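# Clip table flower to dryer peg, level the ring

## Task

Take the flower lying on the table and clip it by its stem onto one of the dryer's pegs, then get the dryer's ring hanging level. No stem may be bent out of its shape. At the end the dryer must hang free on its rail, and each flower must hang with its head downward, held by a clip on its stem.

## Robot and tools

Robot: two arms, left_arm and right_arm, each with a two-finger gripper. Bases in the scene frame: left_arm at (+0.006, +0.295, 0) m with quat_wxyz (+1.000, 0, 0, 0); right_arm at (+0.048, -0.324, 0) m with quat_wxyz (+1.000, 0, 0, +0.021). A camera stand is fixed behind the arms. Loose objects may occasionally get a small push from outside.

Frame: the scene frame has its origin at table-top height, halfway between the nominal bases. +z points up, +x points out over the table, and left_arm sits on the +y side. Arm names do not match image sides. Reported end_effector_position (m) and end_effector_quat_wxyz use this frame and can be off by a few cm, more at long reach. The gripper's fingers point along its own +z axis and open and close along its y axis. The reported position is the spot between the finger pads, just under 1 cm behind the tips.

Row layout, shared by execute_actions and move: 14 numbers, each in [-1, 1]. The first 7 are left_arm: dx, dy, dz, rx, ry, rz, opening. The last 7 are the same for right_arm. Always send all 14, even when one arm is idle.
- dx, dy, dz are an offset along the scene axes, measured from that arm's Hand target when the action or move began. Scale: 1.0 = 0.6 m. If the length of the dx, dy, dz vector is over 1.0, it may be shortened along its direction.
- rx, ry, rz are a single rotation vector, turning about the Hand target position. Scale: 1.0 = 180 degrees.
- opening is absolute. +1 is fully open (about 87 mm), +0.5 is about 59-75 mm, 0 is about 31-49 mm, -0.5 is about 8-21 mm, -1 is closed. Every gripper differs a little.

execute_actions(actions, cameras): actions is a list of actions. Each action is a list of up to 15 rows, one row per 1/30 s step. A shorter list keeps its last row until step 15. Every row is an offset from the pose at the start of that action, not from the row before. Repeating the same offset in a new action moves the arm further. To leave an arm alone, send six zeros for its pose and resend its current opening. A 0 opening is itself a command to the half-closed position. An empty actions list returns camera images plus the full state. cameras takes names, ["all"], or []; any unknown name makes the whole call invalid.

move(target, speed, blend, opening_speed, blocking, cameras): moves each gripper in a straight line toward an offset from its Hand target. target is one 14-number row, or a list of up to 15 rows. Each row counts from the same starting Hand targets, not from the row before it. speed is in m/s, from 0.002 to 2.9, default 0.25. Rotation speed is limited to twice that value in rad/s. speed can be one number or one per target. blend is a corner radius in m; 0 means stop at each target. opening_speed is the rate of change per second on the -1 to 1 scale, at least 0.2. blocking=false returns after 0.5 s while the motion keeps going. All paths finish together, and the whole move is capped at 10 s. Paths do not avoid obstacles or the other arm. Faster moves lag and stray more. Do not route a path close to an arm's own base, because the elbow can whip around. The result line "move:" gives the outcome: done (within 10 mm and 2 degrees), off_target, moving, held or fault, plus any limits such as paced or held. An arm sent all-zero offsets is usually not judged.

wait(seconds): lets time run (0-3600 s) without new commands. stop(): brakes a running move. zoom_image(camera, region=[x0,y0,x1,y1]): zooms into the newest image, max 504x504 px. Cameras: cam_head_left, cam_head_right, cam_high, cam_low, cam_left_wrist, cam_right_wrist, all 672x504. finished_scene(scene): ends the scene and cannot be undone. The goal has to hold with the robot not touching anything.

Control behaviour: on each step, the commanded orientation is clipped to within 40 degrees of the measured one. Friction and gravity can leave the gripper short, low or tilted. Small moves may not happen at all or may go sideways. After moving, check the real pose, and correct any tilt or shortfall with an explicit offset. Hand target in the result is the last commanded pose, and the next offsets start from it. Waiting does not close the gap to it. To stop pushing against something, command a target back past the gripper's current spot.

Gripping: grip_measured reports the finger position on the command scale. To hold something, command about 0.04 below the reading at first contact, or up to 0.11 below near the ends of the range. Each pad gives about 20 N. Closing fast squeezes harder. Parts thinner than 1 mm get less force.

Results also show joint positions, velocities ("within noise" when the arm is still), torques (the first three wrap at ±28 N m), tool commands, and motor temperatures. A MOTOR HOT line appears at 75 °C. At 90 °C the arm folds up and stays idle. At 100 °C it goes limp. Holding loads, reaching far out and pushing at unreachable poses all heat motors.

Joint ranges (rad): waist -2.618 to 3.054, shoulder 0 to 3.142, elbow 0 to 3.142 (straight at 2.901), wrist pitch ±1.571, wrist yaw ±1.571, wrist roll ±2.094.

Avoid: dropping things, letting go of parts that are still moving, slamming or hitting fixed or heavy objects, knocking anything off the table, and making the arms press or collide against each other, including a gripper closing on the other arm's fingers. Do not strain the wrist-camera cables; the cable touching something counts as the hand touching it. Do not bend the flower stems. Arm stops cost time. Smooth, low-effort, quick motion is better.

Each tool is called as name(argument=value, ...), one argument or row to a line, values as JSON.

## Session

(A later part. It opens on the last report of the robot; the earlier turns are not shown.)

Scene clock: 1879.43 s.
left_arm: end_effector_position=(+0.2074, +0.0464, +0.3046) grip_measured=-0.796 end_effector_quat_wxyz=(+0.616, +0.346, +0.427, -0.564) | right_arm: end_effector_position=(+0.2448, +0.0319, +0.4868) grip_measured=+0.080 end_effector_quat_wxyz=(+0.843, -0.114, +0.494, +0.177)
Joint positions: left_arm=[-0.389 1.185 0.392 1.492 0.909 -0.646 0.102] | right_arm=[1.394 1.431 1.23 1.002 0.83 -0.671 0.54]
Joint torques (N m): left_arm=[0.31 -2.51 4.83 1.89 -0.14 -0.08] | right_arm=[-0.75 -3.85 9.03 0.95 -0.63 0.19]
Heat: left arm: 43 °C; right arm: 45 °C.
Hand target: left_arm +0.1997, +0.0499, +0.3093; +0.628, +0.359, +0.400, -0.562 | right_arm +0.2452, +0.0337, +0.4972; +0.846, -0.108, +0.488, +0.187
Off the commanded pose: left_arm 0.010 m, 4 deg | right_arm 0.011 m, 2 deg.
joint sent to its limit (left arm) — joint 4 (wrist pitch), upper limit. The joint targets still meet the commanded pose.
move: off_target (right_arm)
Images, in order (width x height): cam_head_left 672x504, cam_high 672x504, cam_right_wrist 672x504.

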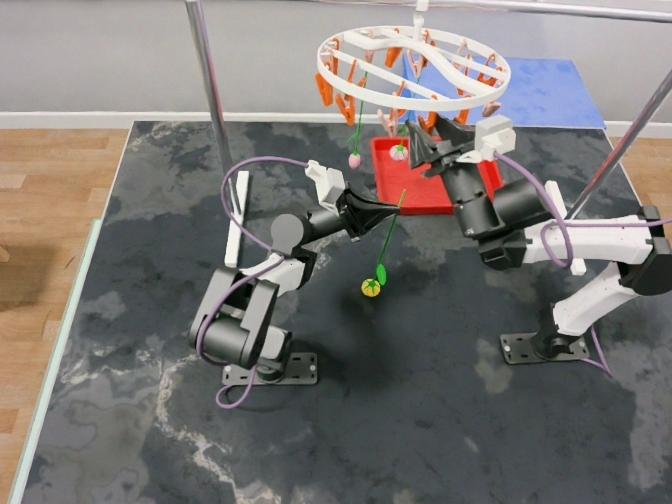

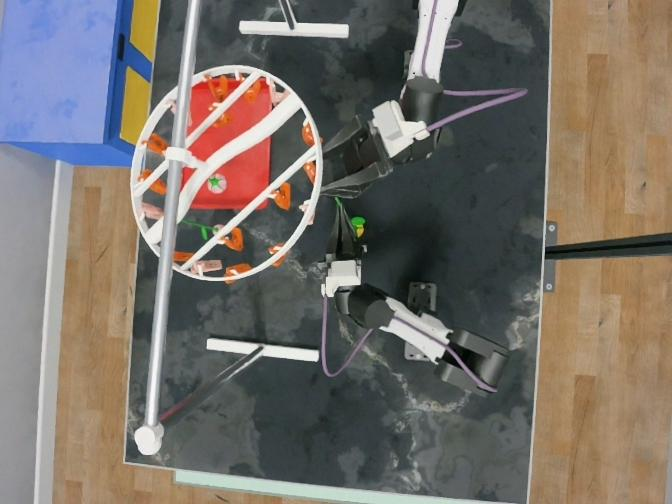

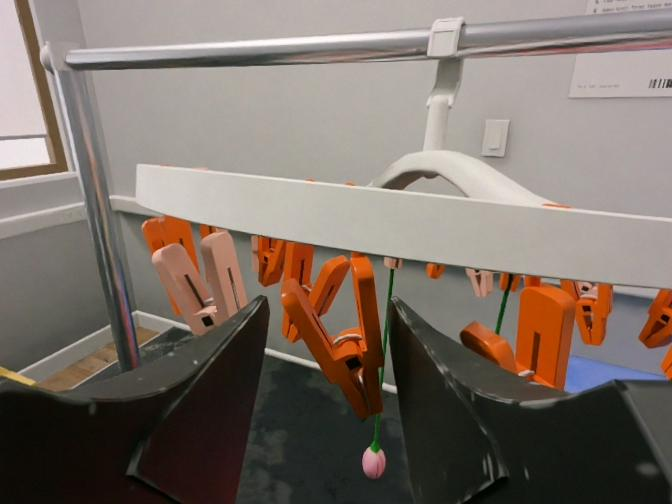

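zoom_image(
  camera="cam_high",
  region=[270, 120, 390, 210],
)

zoom_image(
  camera="cam_right_wrist",
  region=[230, 220, 430, 440],
)

zoom_image(
  camera="cam_head_left",
  region=[380, 70, 500, 190],
)

Scaled by 4.200 from the camera's image (finer frame: 960x720).

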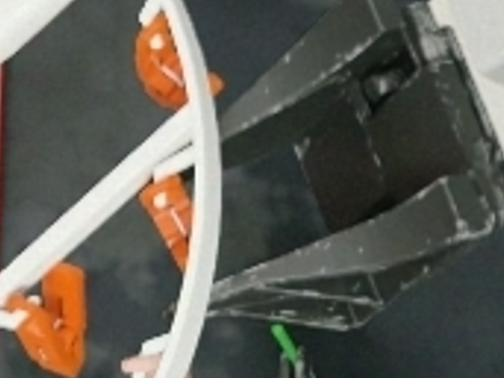

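Scaled by 2.291 from the camera's image (finer frame: 960x720).

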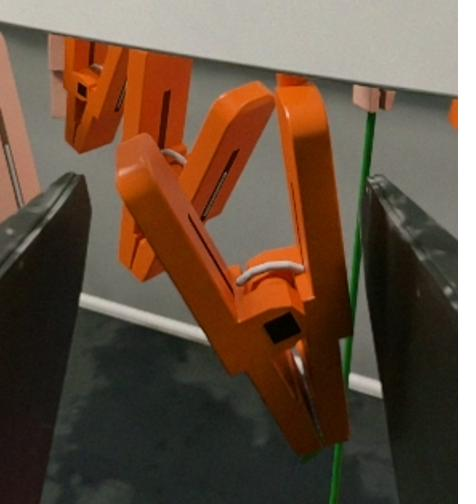

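Scaled by 4.200 from the camera's image (finer frame: 960x720).

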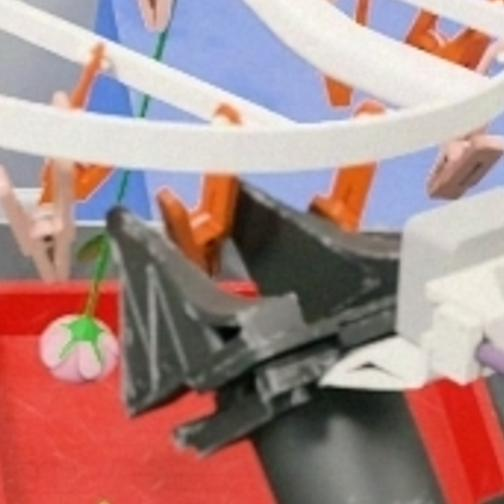

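move(
  target=[
    [0, 0, 0, 0, 0, 0, -0.9, 0.012, 0.0058, 0.0, 0, 0, 0, 0.08],
    [0, 0, 0, 0, 0, 0, -0.9, 0.012, 0.0058, 0.0, 0, 0, 0, -0.2],
  ],
  speed=0.05,
  opening_speed=0.3,
  cameras=["cam_right_wrist", "cam_head_left", "cam_left_wrist"],
)

Scene clock: 1915.13 s.
left_arm: end_effector_position=(+0.2074, +0.0464, +0.3046) grip_measured=-0.796 end_effector_quat_wxyz=(+0.616, +0.346, +0.427, -0.564) | right_arm: end_effector_position=(+0.2519, +0.0355, +0.4866) grip_measured=-0.199 end_effector_quat_wxyz=(+0.843, -0.114, +0.495, +0.177)
Joint positions: left_arm=[-0.389 1.185 0.392 1.492 0.909 -0.646 0.102] | right_arm=[1.371 1.444 1.245 0.982 0.813 -0.646 0.4]
Joint torques (N m): left_arm=[0.16 -2.32 4.82 1.88 -0.12 -0.09] | right_arm=[-0.75 -3.93 9.1 0.96 -0.63 0.18]
Heat: left arm: 43 °C; right arm: 46 °C.
Hand target: left_arm +0.1997, +0.0499, +0.3093; +0.628, +0.359, +0.400, -0.562 | right_arm +0.2524, +0.0372, +0.4972; +0.846, -0.108, +0.488, +0.187
Off the commanded pose: left_arm 0.010 m, 4 deg | right_arm 0.011 m, 2 deg.
joint sent to its limit (left arm) — joint 4 (wrist pitch), upper limit. The joint targets still meet the commanded pose.
move: off_target (right_arm); target 2's new opening was sent with right_arm's hand 0.011 m and 2 deg from that target
Images, in order (width x height): cam_head_left 672x504, cam_left_wrist 672x504, cam_right_wrist 672x504.

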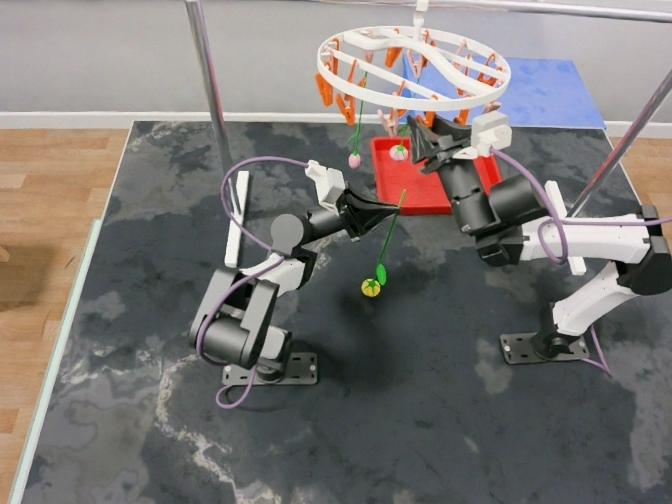

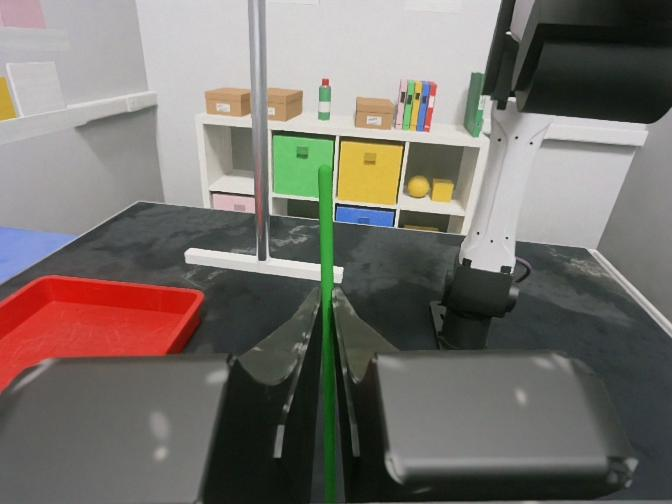

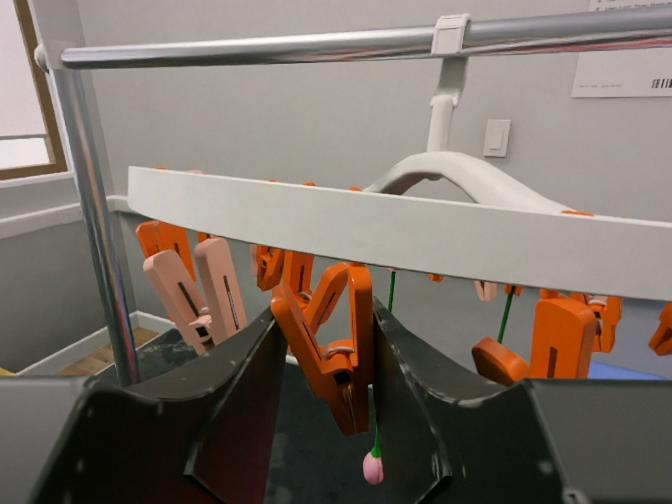

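zoom_image(
  camera="cam_right_wrist",
  region=[230, 240, 430, 460],
)

move(
  target=[0, 0, 0, 0, 0, 0, -0.9, 0, 0, 0, 0, 0, 0, -0.42],
  opening_speed=0.3,
  cameras=["cam_right_wrist", "cam_high"],
)

Scaled by 2.291 from the camera's image (finer frame: 960x720).

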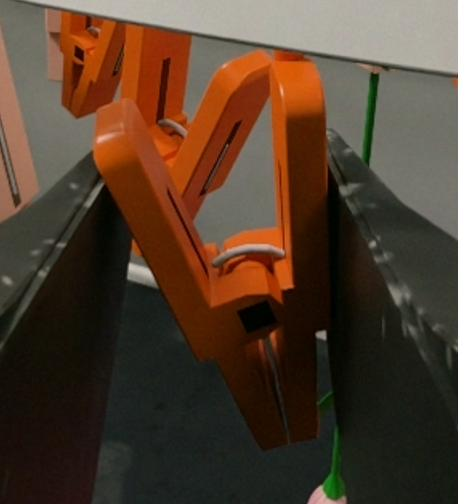

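Scene clock: 1920.90 s.
left_arm: end_effector_position=(+0.2074, +0.0464, +0.3046) grip_measured=-0.796 end_effector_quat_wxyz=(+0.616, +0.346, +0.427, -0.564) | right_arm: end_effector_position=(+0.2519, +0.0357, +0.4866) grip_measured=-0.282 end_effector_quat_wxyz=(+0.843, -0.115, +0.494, +0.177)
Joint positions: left_arm=[-0.389 1.185 0.392 1.492 0.909 -0.646 0.102] | right_arm=[1.371 1.444 1.245 0.982 0.813 -0.646 0.359]
Joint torques (N m): left_arm=[0.27 -2.39 4.82 1.87 -0.09 -0.02] | right_arm=[-0.75 -3.97 9.1 0.99 -0.62 0.18]
Heat: left arm: 44 °C; right arm: 46 °C.
Hand target: left_arm +0.1997, +0.0499, +0.3093; +0.628, +0.359, +0.400, -0.562 | right_arm +0.2524, +0.0372, +0.4971; +0.846, -0.108, +0.488, +0.187
Off the commanded pose: left_arm 0.010 m, 4 deg | right_arm 0.011 m, 2 deg.
joint sent to its limit (left arm) — joint 4 (wrist pitch), upper limit. The joint targets still meet the commanded pose.
move: done
Images, in order (width x height): cam_high 672x504, cam_right_wrist 672x504.

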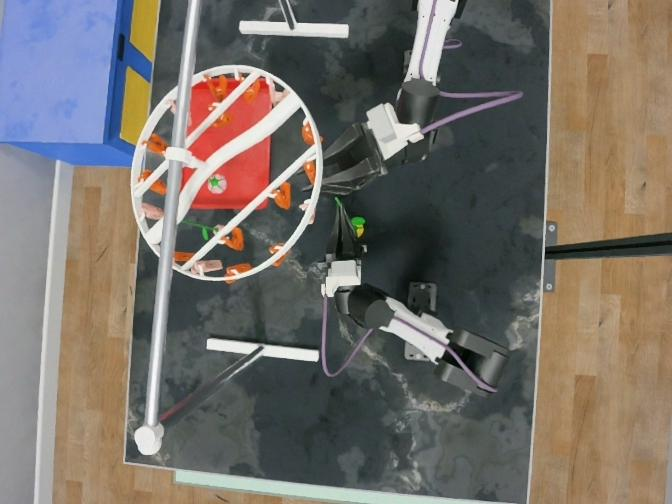

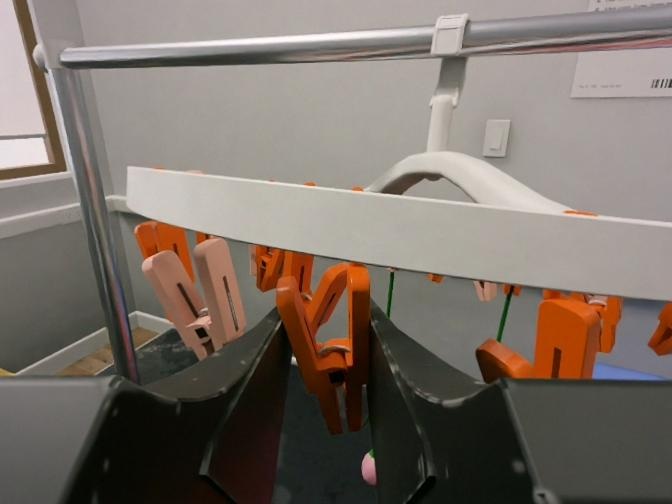

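zoom_image(
  camera="cam_right_wrist",
  region=[230, 240, 430, 460],
)

zoom_image(
  camera="cam_head_left",
  region=[380, 70, 500, 190],
)

Scaled by 2.291 from the camera's image (finer frame: 960x720).

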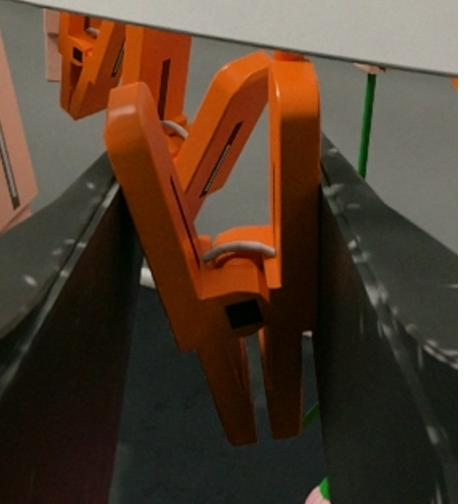

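This scene's latest camera images include none from cam_head_left. They are from: cam_high, cam_right_wrist. cam_head_left's image comes with the result of a call that names it in "cameras".

move(
  target=[
    [0, 0, 0, 0, 0, 0, -0.9, 0, 0, 0, 0, 0, 0, -0.1],
    [0, 0, 0, 0, 0, 0, -0.9, 0, 0, 0.0158, 0, 0, 0, -0.1],
    [0, 0, 0, 0, 0, 0, -0.9, 0, 0, 0.0158, 0, 0, 0, -0.45],
  ],
  speed=0.05,
  opening_speed=0.4,
  cameras=["cam_right_wrist", "cam_head_left"],
)

zoom_image(
  camera="cam_right_wrist",
  region=[230, 240, 430, 460],
)

Scene clock: 1947.50 s.
left_arm: end_effector_position=(+0.2074, +0.0464, +0.3046) grip_measured=-0.796 end_effector_quat_wxyz=(+0.616, +0.346, +0.427, -0.564) | right_arm: end_effector_position=(+0.2517, +0.0364, +0.4964) grip_measured=-0.323 end_effector_quat_wxyz=(+0.843, -0.115, +0.494, +0.178)
Joint positions: left_arm=[-0.389 1.185 0.392 1.492 0.909 -0.646 0.102] | right_arm=[1.371 1.448 1.287 0.943 0.81 -0.645 0.338]
Joint torques (N m): left_arm=[0.42 -2.29 4.83 1.89 -0.16 -0.09] | right_arm=[-0.75 -4.03 9.05 1.01 -0.6 0.17]
Heat: left arm: 44 °C; right arm: 46 °C.
Hand target: left_arm +0.1997, +0.0499, +0.3093; +0.628, +0.359, +0.400, -0.562 | right_arm +0.2524, +0.0371, +0.5067; +0.846, -0.108, +0.488, +0.187
Off the commanded pose: left_arm 0.010 m, 4 deg | right_arm 0.010 m, 2 deg.
joint sent to its limit (left arm) — joint 4 (wrist pitch), upper limit. The joint targets still meet the commanded pose.
move: done
Images, in order (width x height): cam_head_left 672x504, cam_right_wrist 672x504.

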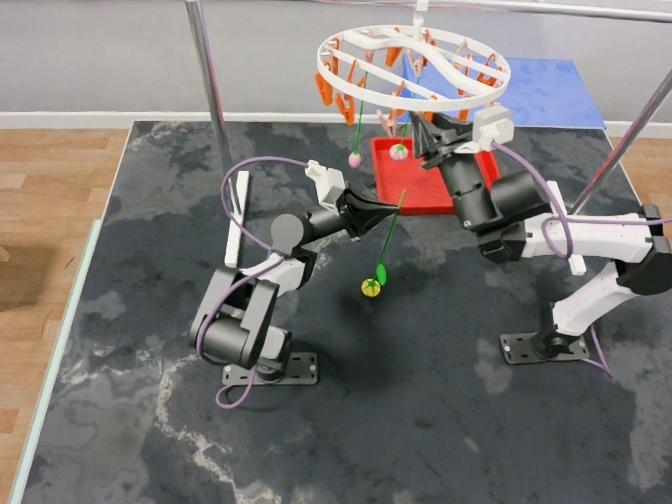

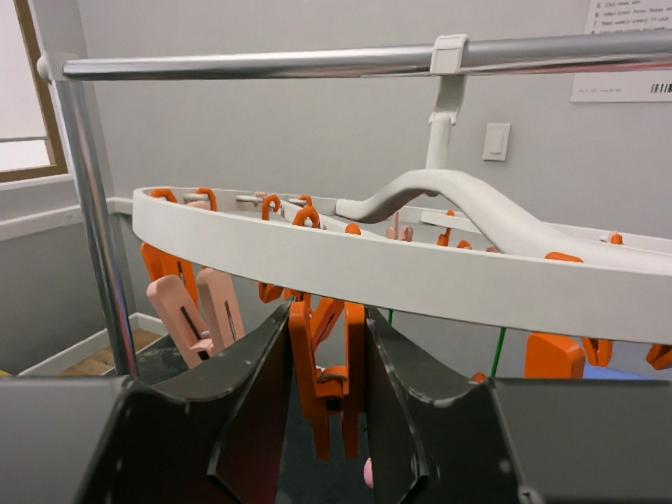

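Scaled by 2.291 from the camera's image (finer frame: 960x720).

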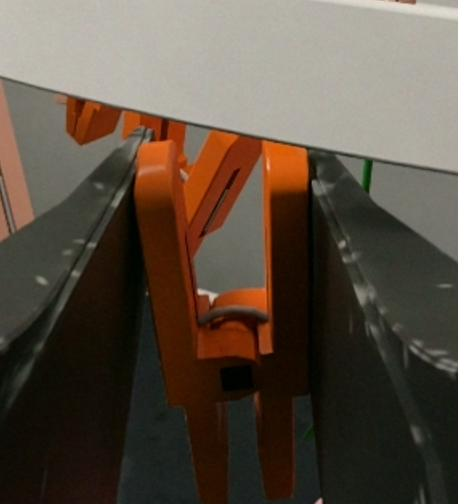

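execute_actions(
  actions=[],
  cameras=["cam_left_wrist", "cam_high", "cam_low", "cam_head_right"],
)

zoom_image(
  camera="cam_left_wrist",
  region=[276, 150, 376, 310],
)

Scene clock: 1962.70 s.
left_arm: end_effector_position=(+0.2074, +0.0464, +0.3046) grip_measured=-0.796 end_effector_quat_wxyz=(+0.616, +0.346, +0.427, -0.564) | right_arm: end_effector_position=(+0.2517, +0.0364, +0.4964) grip_measured=-0.323 end_effector_quat_wxyz=(+0.843, -0.115, +0.494, +0.178)
Joint positions: left_arm=[-0.389 1.185 0.392 1.492 0.909 -0.646 0.102] | right_arm=[1.371 1.448 1.287 0.943 0.81 -0.645 0.338]
Joint velocities: within noise
Joint torques (N m): left_arm=[0.32 -2.43 4.82 1.88 -0.09 -0.09] | right_arm=[-0.76 -4 9.03 1.01 -0.59 0.17]
Motor temperatures (°C): left_arm=[25 30 39 44 25 27 24] | right_arm=[24 28 47 31 23 23 23]
Heat: left arm: 44 °C; right arm: 47 °C.
Hand target: left_arm +0.1997, +0.0499, +0.3093; +0.628, +0.359, +0.400, -0.562 | right_arm +0.2524, +0.0371, +0.5067; +0.846, -0.108, +0.488, +0.187
Tool commands: left_gripper/opening=-0.9 right_gripper/opening=-0.45
Off the commanded pose: left_arm 0.010 m, 4 deg | right_arm 0.010 m, 2 deg.
Images, in order (width x height): cam_head_right 672x504, cam_high 672x504, cam_low 672x504, cam_left_wrist 672x504.

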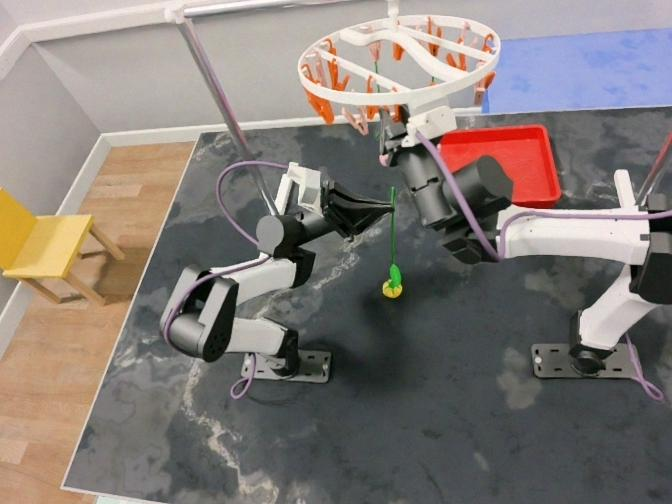

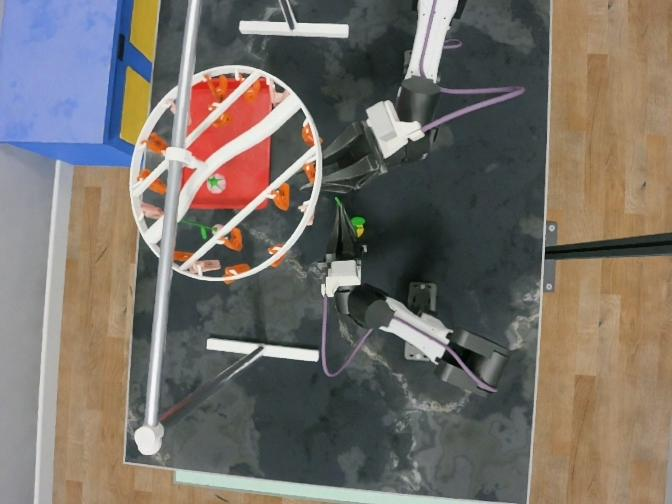

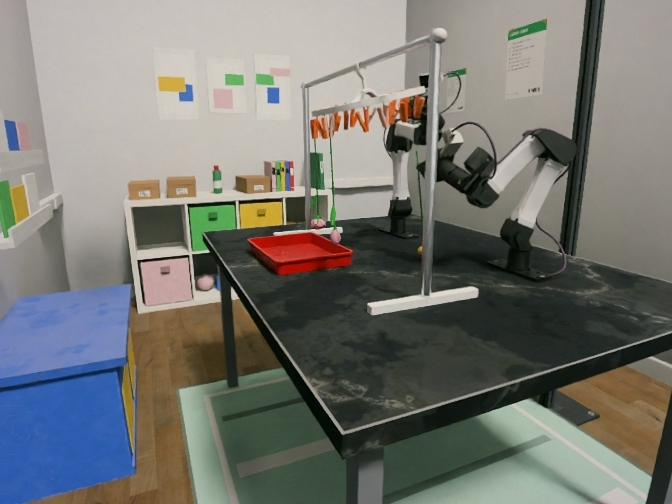

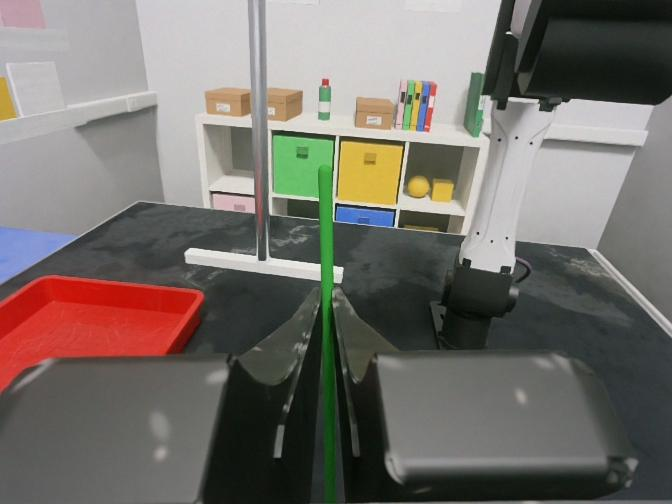

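Scaled by 3.150 from the camera's image (finer frame: 960x720).

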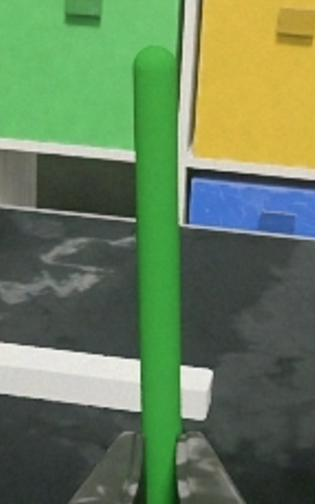

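zoom_image(
  camera="cam_low",
  region=[350, 70, 490, 270],
)

zoom_image(
  camera="cam_head_right",
  region=[290, 60, 490, 310],
)

zoom_image(
  camera="cam_high",
  region=[280, 130, 400, 260],
)

Scaled by 2.520 from the camera's image (finer frame: 960x720).

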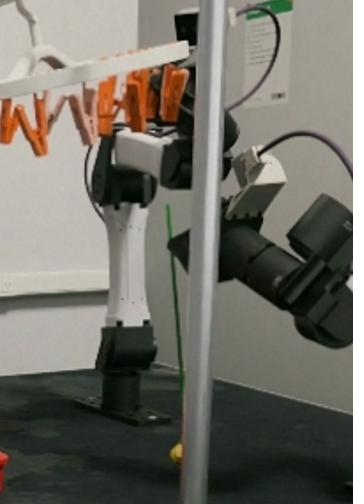

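Scaled by 2.016 from the camera's image (finer frame: 960x720).

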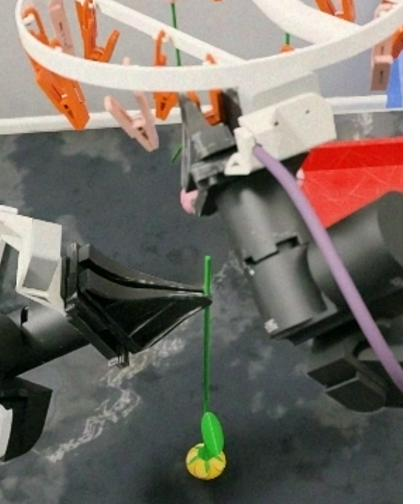

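Scaled by 3.877 from the camera's image (finer frame: 960x720).

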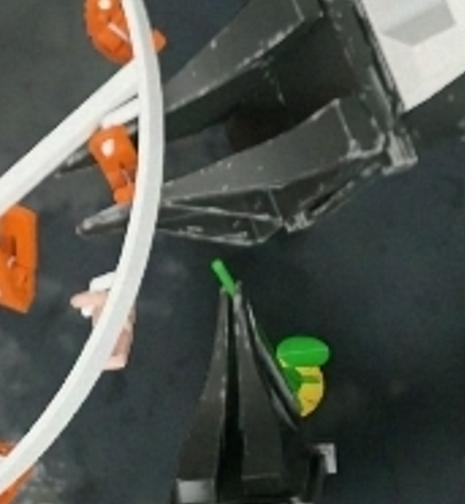

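move(
  target=[0.0677, -0.0273, 0.0973, -0.0378, -0.0306, 0.0017, -0.9, 0, 0, 0, 0, 0, 0, -0.45],
  speed=0.1,
  cameras=["cam_left_wrist", "cam_right_wrist", "cam_high", "cam_low"],
)

Scene clock: 2077.63 s.
left_arm: end_effector_position=(+0.2438, +0.0332, +0.3502) grip_measured=-0.796 end_effector_quat_wxyz=(+0.646, +0.343, +0.393, -0.557) | right_arm: end_effector_position=(+0.2517, +0.0364, +0.4964) grip_measured=-0.323 end_effector_quat_wxyz=(+0.843, -0.115, +0.494, +0.178)
Joint positions: left_arm=[-0.395 1.314 0.606 1.492 0.871 -0.646 0.102] | right_arm=[1.371 1.448 1.287 0.943 0.81 -0.645 0.338]
Joint torques (N m): left_arm=[-0.5 -2.5 8.29 1.79 -0.5 -0.12] | right_arm=[-0.75 -4 9.03 1.01 -0.6 0.17]
Heat: left arm: 44 °C; right arm: 47 °C.
Hand target: left_arm +0.2405, +0.0335, +0.3677; +0.668, +0.347, +0.337, -0.565 | right_arm +0.2524, +0.0371, +0.5067; +0.846, -0.108, +0.488, +0.187
Off the commanded pose: left_arm 0.018 m, 7 deg | right_arm 0.010 m, 2 deg.
joint sent to its limit (left arm) — joint 4 (wrist pitch), upper limit. The joint targets are off in orientation, not in position.
move: off_target (left_arm)
Images, in order (width x height): cam_high 672x504, cam_low 672x504, cam_left_wrist 672x504, cam_right_wrist 672x504.

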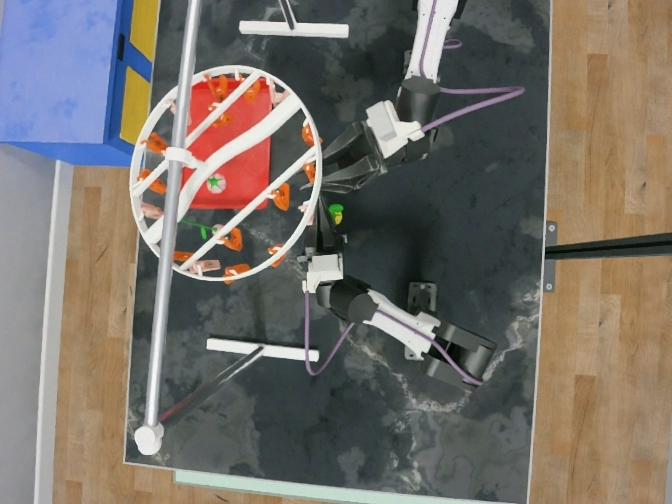

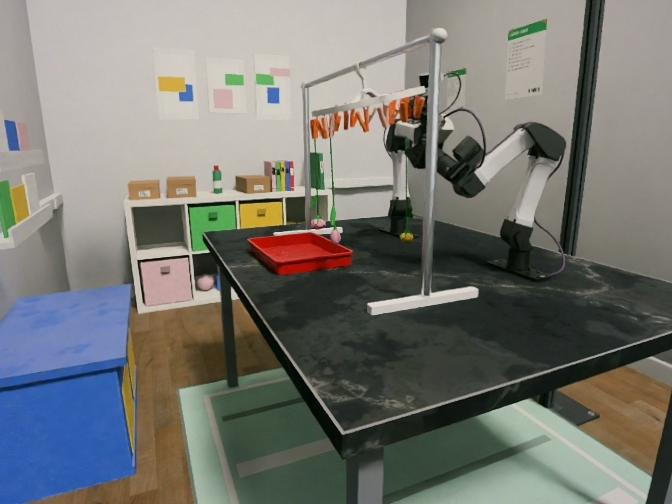

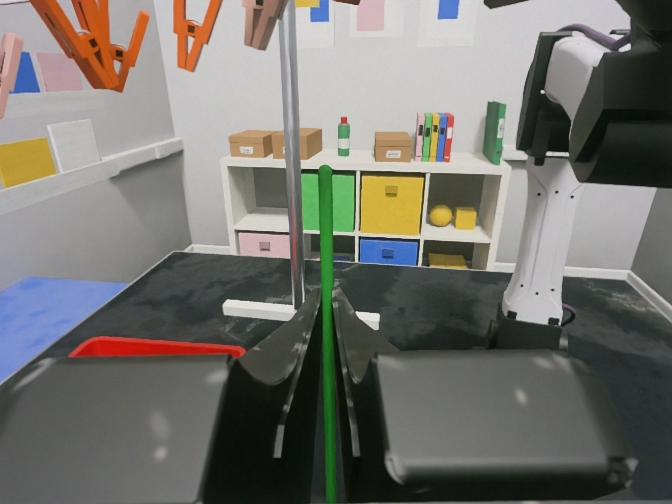

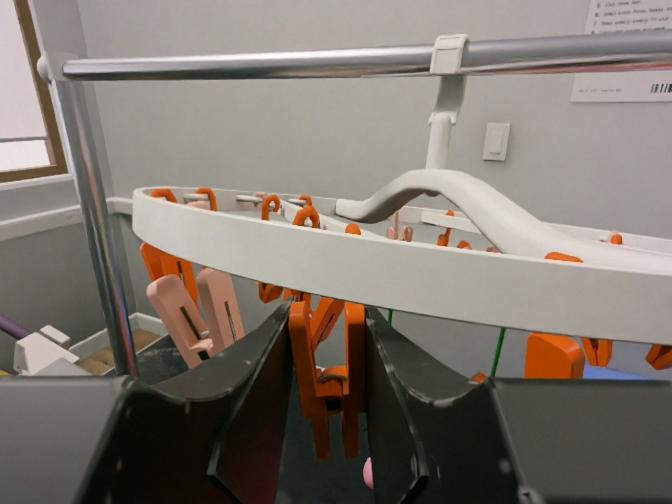

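zoom_image(
  camera="cam_high",
  region=[260, 130, 380, 260],
)

zoom_image(
  camera="cam_low",
  region=[350, 70, 490, 270],
)

Scaled by 3.877 from the camera's image (finer frame: 960x720).

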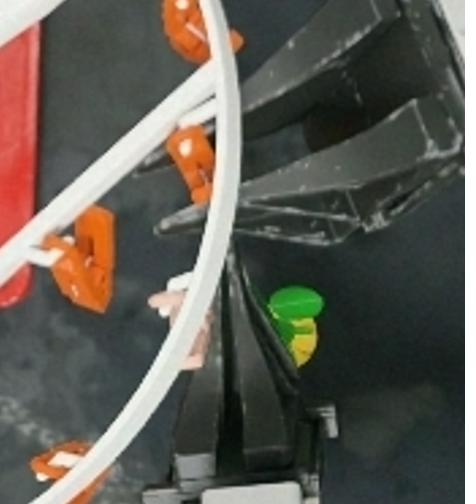

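Scaled by 2.520 from the camera's image (finer frame: 960x720).

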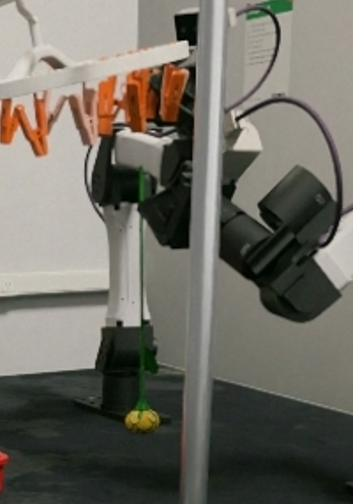

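move(
  target=[0.002, -0.02, 0.05, 0, 0, 0, -0.9, 0, 0, 0, 0, 0, 0, -0.45],
  speed=0.08,
  cameras=["cam_left_wrist", "cam_high", "cam_head_left", "cam_head_right"],
)

Scene clock: 2101.20 s.
left_arm: end_effector_position=(+0.2412, +0.0226, +0.3874) grip_measured=-0.796 end_effector_quat_wxyz=(+0.659, +0.349, +0.353, -0.565) | right_arm: end_effector_position=(+0.2517, +0.0364, +0.4964) grip_measured=-0.323 end_effector_quat_wxyz=(+0.843, -0.115, +0.494, +0.178)
Joint positions: left_arm=[-0.434 1.334 0.718 1.489 0.846 -0.658 0.102] | right_arm=[1.371 1.448 1.287 0.943 0.81 -0.645 0.338]
Joint torques (N m): left_arm=[-0.72 -2.55 8.24 1.11 -0.42 -0.07] | right_arm=[-0.75 -4 9.03 1.01 -0.59 0.17]
Heat: left arm: 43 °C; right arm: 47 °C.
Hand target: left_arm +0.2416, +0.0215, +0.3977; +0.668, +0.347, +0.337, -0.566 | right_arm +0.2524, +0.0371, +0.5067; +0.846, -0.108, +0.488, +0.187
Off the commanded pose: left_arm 0.010 m, 2 deg | right_arm 0.010 m, 2 deg.
move: done
Images, in order (width x height): cam_head_left 672x504, cam_head_right 672x504, cam_high 672x504, cam_left_wrist 672x504.

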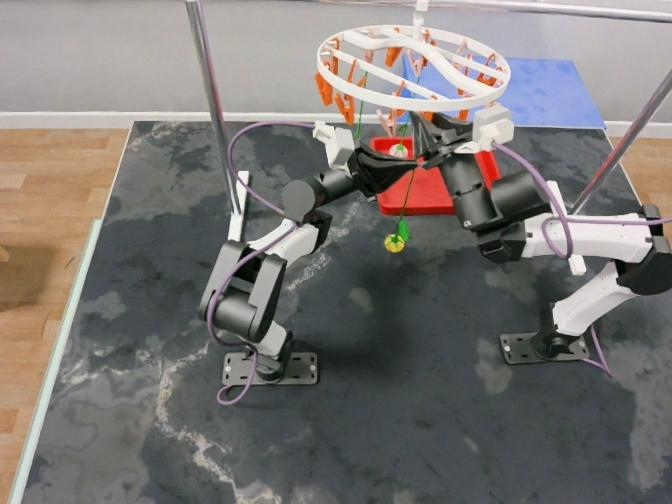

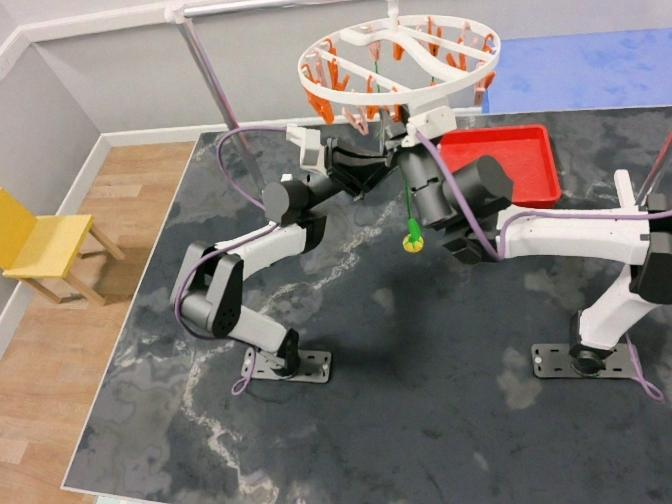

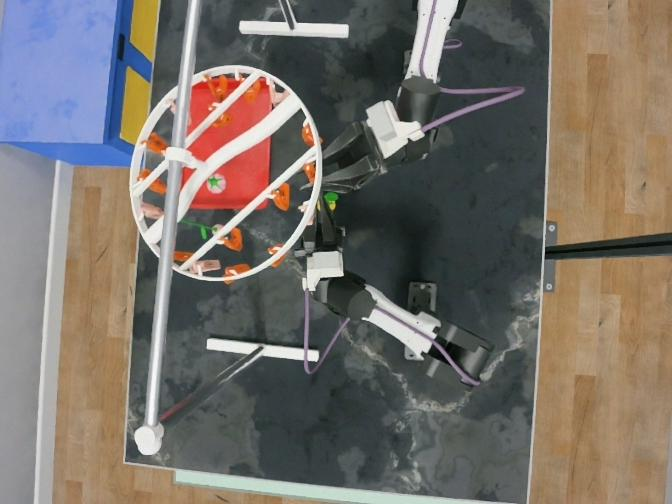

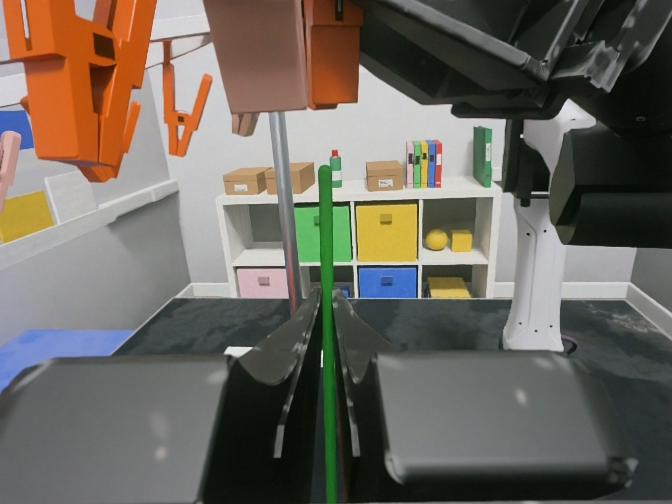

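zoom_image(
  camera="cam_high",
  region=[270, 140, 370, 240],
)

zoom_image(
  camera="cam_left_wrist",
  region=[216, 0, 416, 200],
)

zoom_image(
  camera="cam_head_left",
  region=[370, 80, 470, 260],
)

zoom_image(
  camera="cam_head_right",
  region=[330, 80, 450, 260],
)

Scaled by 5.040 from the camera's image (finer frame: 960x720).

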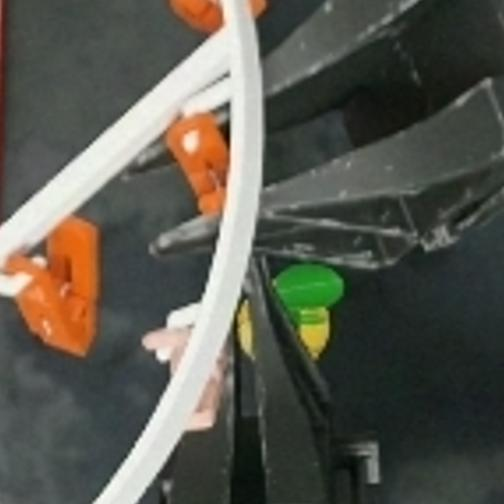

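Scaled by 2.520 from the camera's image (finer frame: 960x720).

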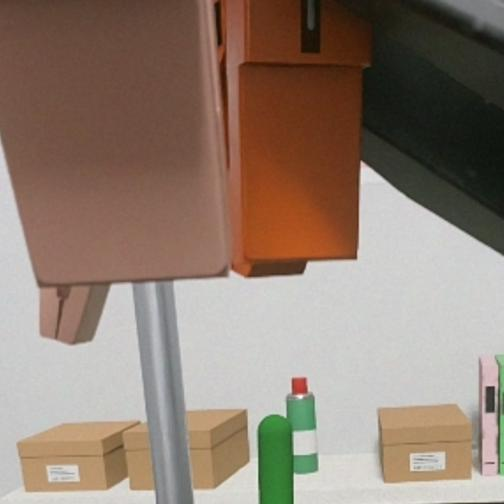

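Scaled by 2.800 from the camera's image (finer frame: 960x720).

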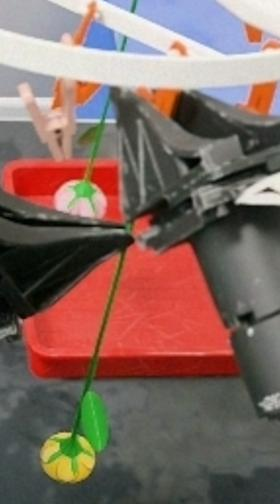

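Scaled by 2.800 from the camera's image (finer frame: 960x720).

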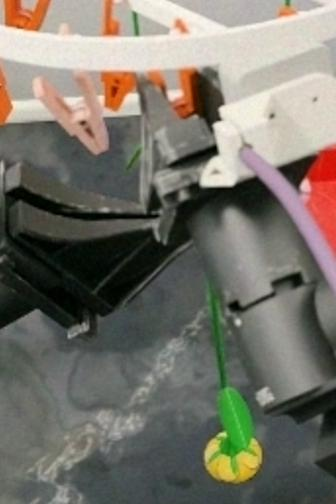

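move(
  target=[0, 0, 0.018, 0, 0, 0, -0.9, 0, 0, 0, 0, 0, 0, -0.45],
  speed=0.05,
  cameras=["cam_left_wrist", "cam_right_wrist"],
)

zoom_image(
  camera="cam_right_wrist",
  region=[230, 284, 430, 504],
)

zoom_image(
  camera="cam_left_wrist",
  region=[216, 0, 416, 200],
)

Scene clock: 2132.40 s.
left_arm: end_effector_position=(+0.2432, +0.0218, +0.3965) grip_measured=-0.796 end_effector_quat_wxyz=(+0.661, +0.349, +0.350, -0.564) | right_arm: end_effector_position=(+0.2517, +0.0364, +0.4964) grip_measured=-0.323 end_effector_quat_wxyz=(+0.843, -0.115, +0.494, +0.178)
Joint positions: left_arm=[-0.434 1.334 0.751 1.463 0.845 -0.658 0.102] | right_arm=[1.371 1.448 1.287 0.943 0.81 -0.645 0.338]
Joint torques (N m): left_arm=[-0.47 -4.18 8.8 0.86 -0.42 -0.11] | right_arm=[-0.75 -4 9.03 1.01 -0.6 0.17]
Motor temperatures (°C): left_arm=[25 30 43 39 26 27 24] | right_arm=[24 28 47 30 23 23 24]
Heat: left arm: 43 °C; right arm: 47 °C.
Hand target: left_arm +0.2416, +0.0216, +0.4085; +0.668, +0.347, +0.337, -0.565 | right_arm +0.2524, +0.0371, +0.5067; +0.846, -0.108, +0.488, +0.187
Off the commanded pose: left_arm 0.012 m, 2 deg | right_arm 0.010 m, 2 deg.
move: off_target (left_arm)

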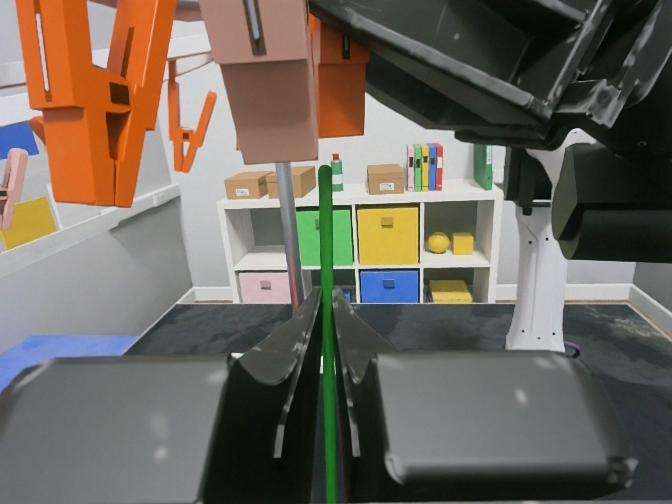

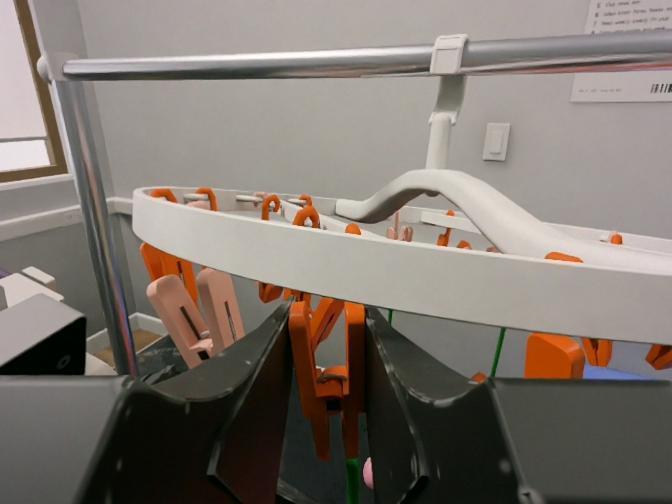

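Scaled by 2.291 from the camera's image (finer frame: 960x720).

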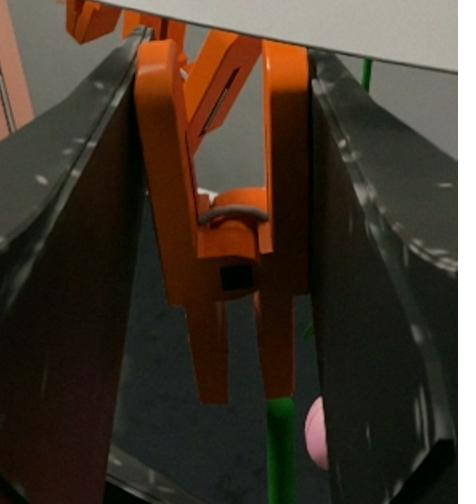

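Scaled by 2.520 from the camera's image (finer frame: 960x720).

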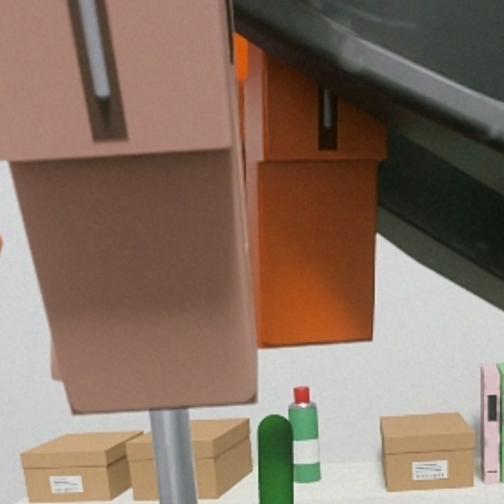

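move(
  target=[-0.0075, 0.0085, 0, 0, 0, 0, -0.9, 0, 0, 0, 0, 0, 0, -0.45],
  speed=0.05,
  cameras=["cam_left_wrist", "cam_right_wrist"],
)

zoom_image(
  camera="cam_right_wrist",
  region=[230, 284, 430, 504],
)

zoom_image(
  camera="cam_left_wrist",
  region=[216, 0, 416, 200],
)

Scene clock: 2146.50 s.
left_arm: end_effector_position=(+0.2428, +0.0217, +0.3964) grip_measured=-0.796 end_effector_quat_wxyz=(+0.658, +0.347, +0.352, -0.568) | right_arm: end_effector_position=(+0.2517, +0.0364, +0.4964) grip_measured=-0.323 end_effector_quat_wxyz=(+0.843, -0.115, +0.494, +0.178)
Joint positions: left_arm=[-0.434 1.334 0.751 1.463 0.845 -0.668 0.102] | right_arm=[1.371 1.448 1.287 0.943 0.81 -0.645 0.338]
Joint torques (N m): left_arm=[0.08 -5.85 6.79 0.91 -0.38 -0.09] | right_arm=[-0.75 -4 9.05 1.01 -0.6 0.17]
Heat: left arm: 43 °C; right arm: 47 °C.
Hand target: left_arm +0.2371, +0.0267, +0.4085; +0.668, +0.347, +0.337, -0.565 | right_arm +0.2524, +0.0371, +0.5067; +0.846, -0.108, +0.488, +0.187
Off the commanded pose: left_arm 0.014 m, 2 deg | right_arm 0.010 m, 2 deg.
move: off_target (left_arm)

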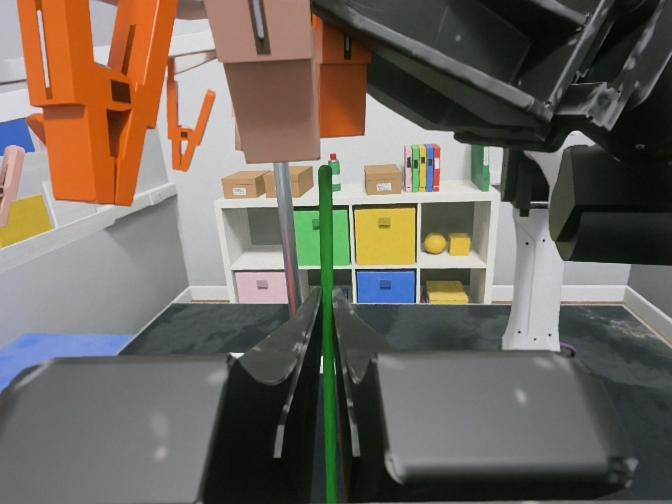

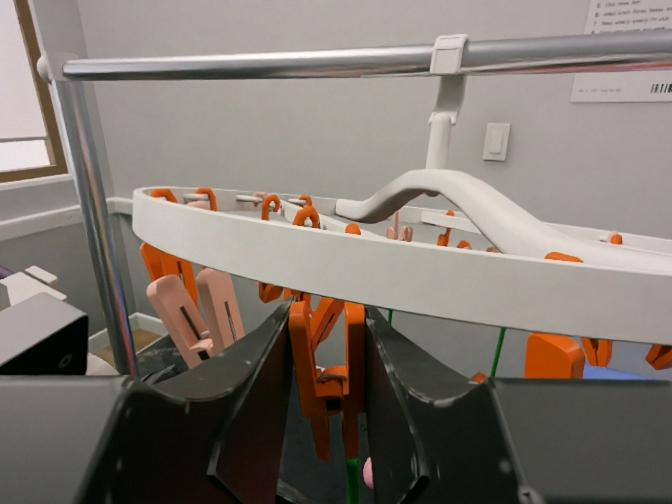

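Scaled by 2.291 from the camera's image (finer frame: 960x720).

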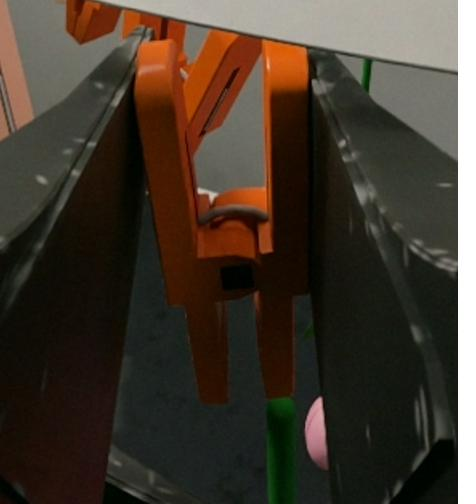

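Scaled by 2.520 from the camera's image (finer frame: 960x720).

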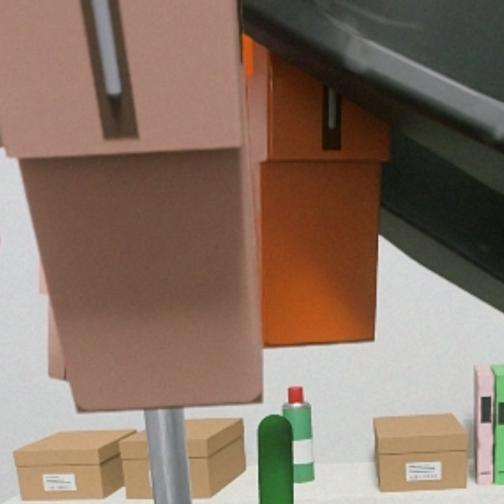

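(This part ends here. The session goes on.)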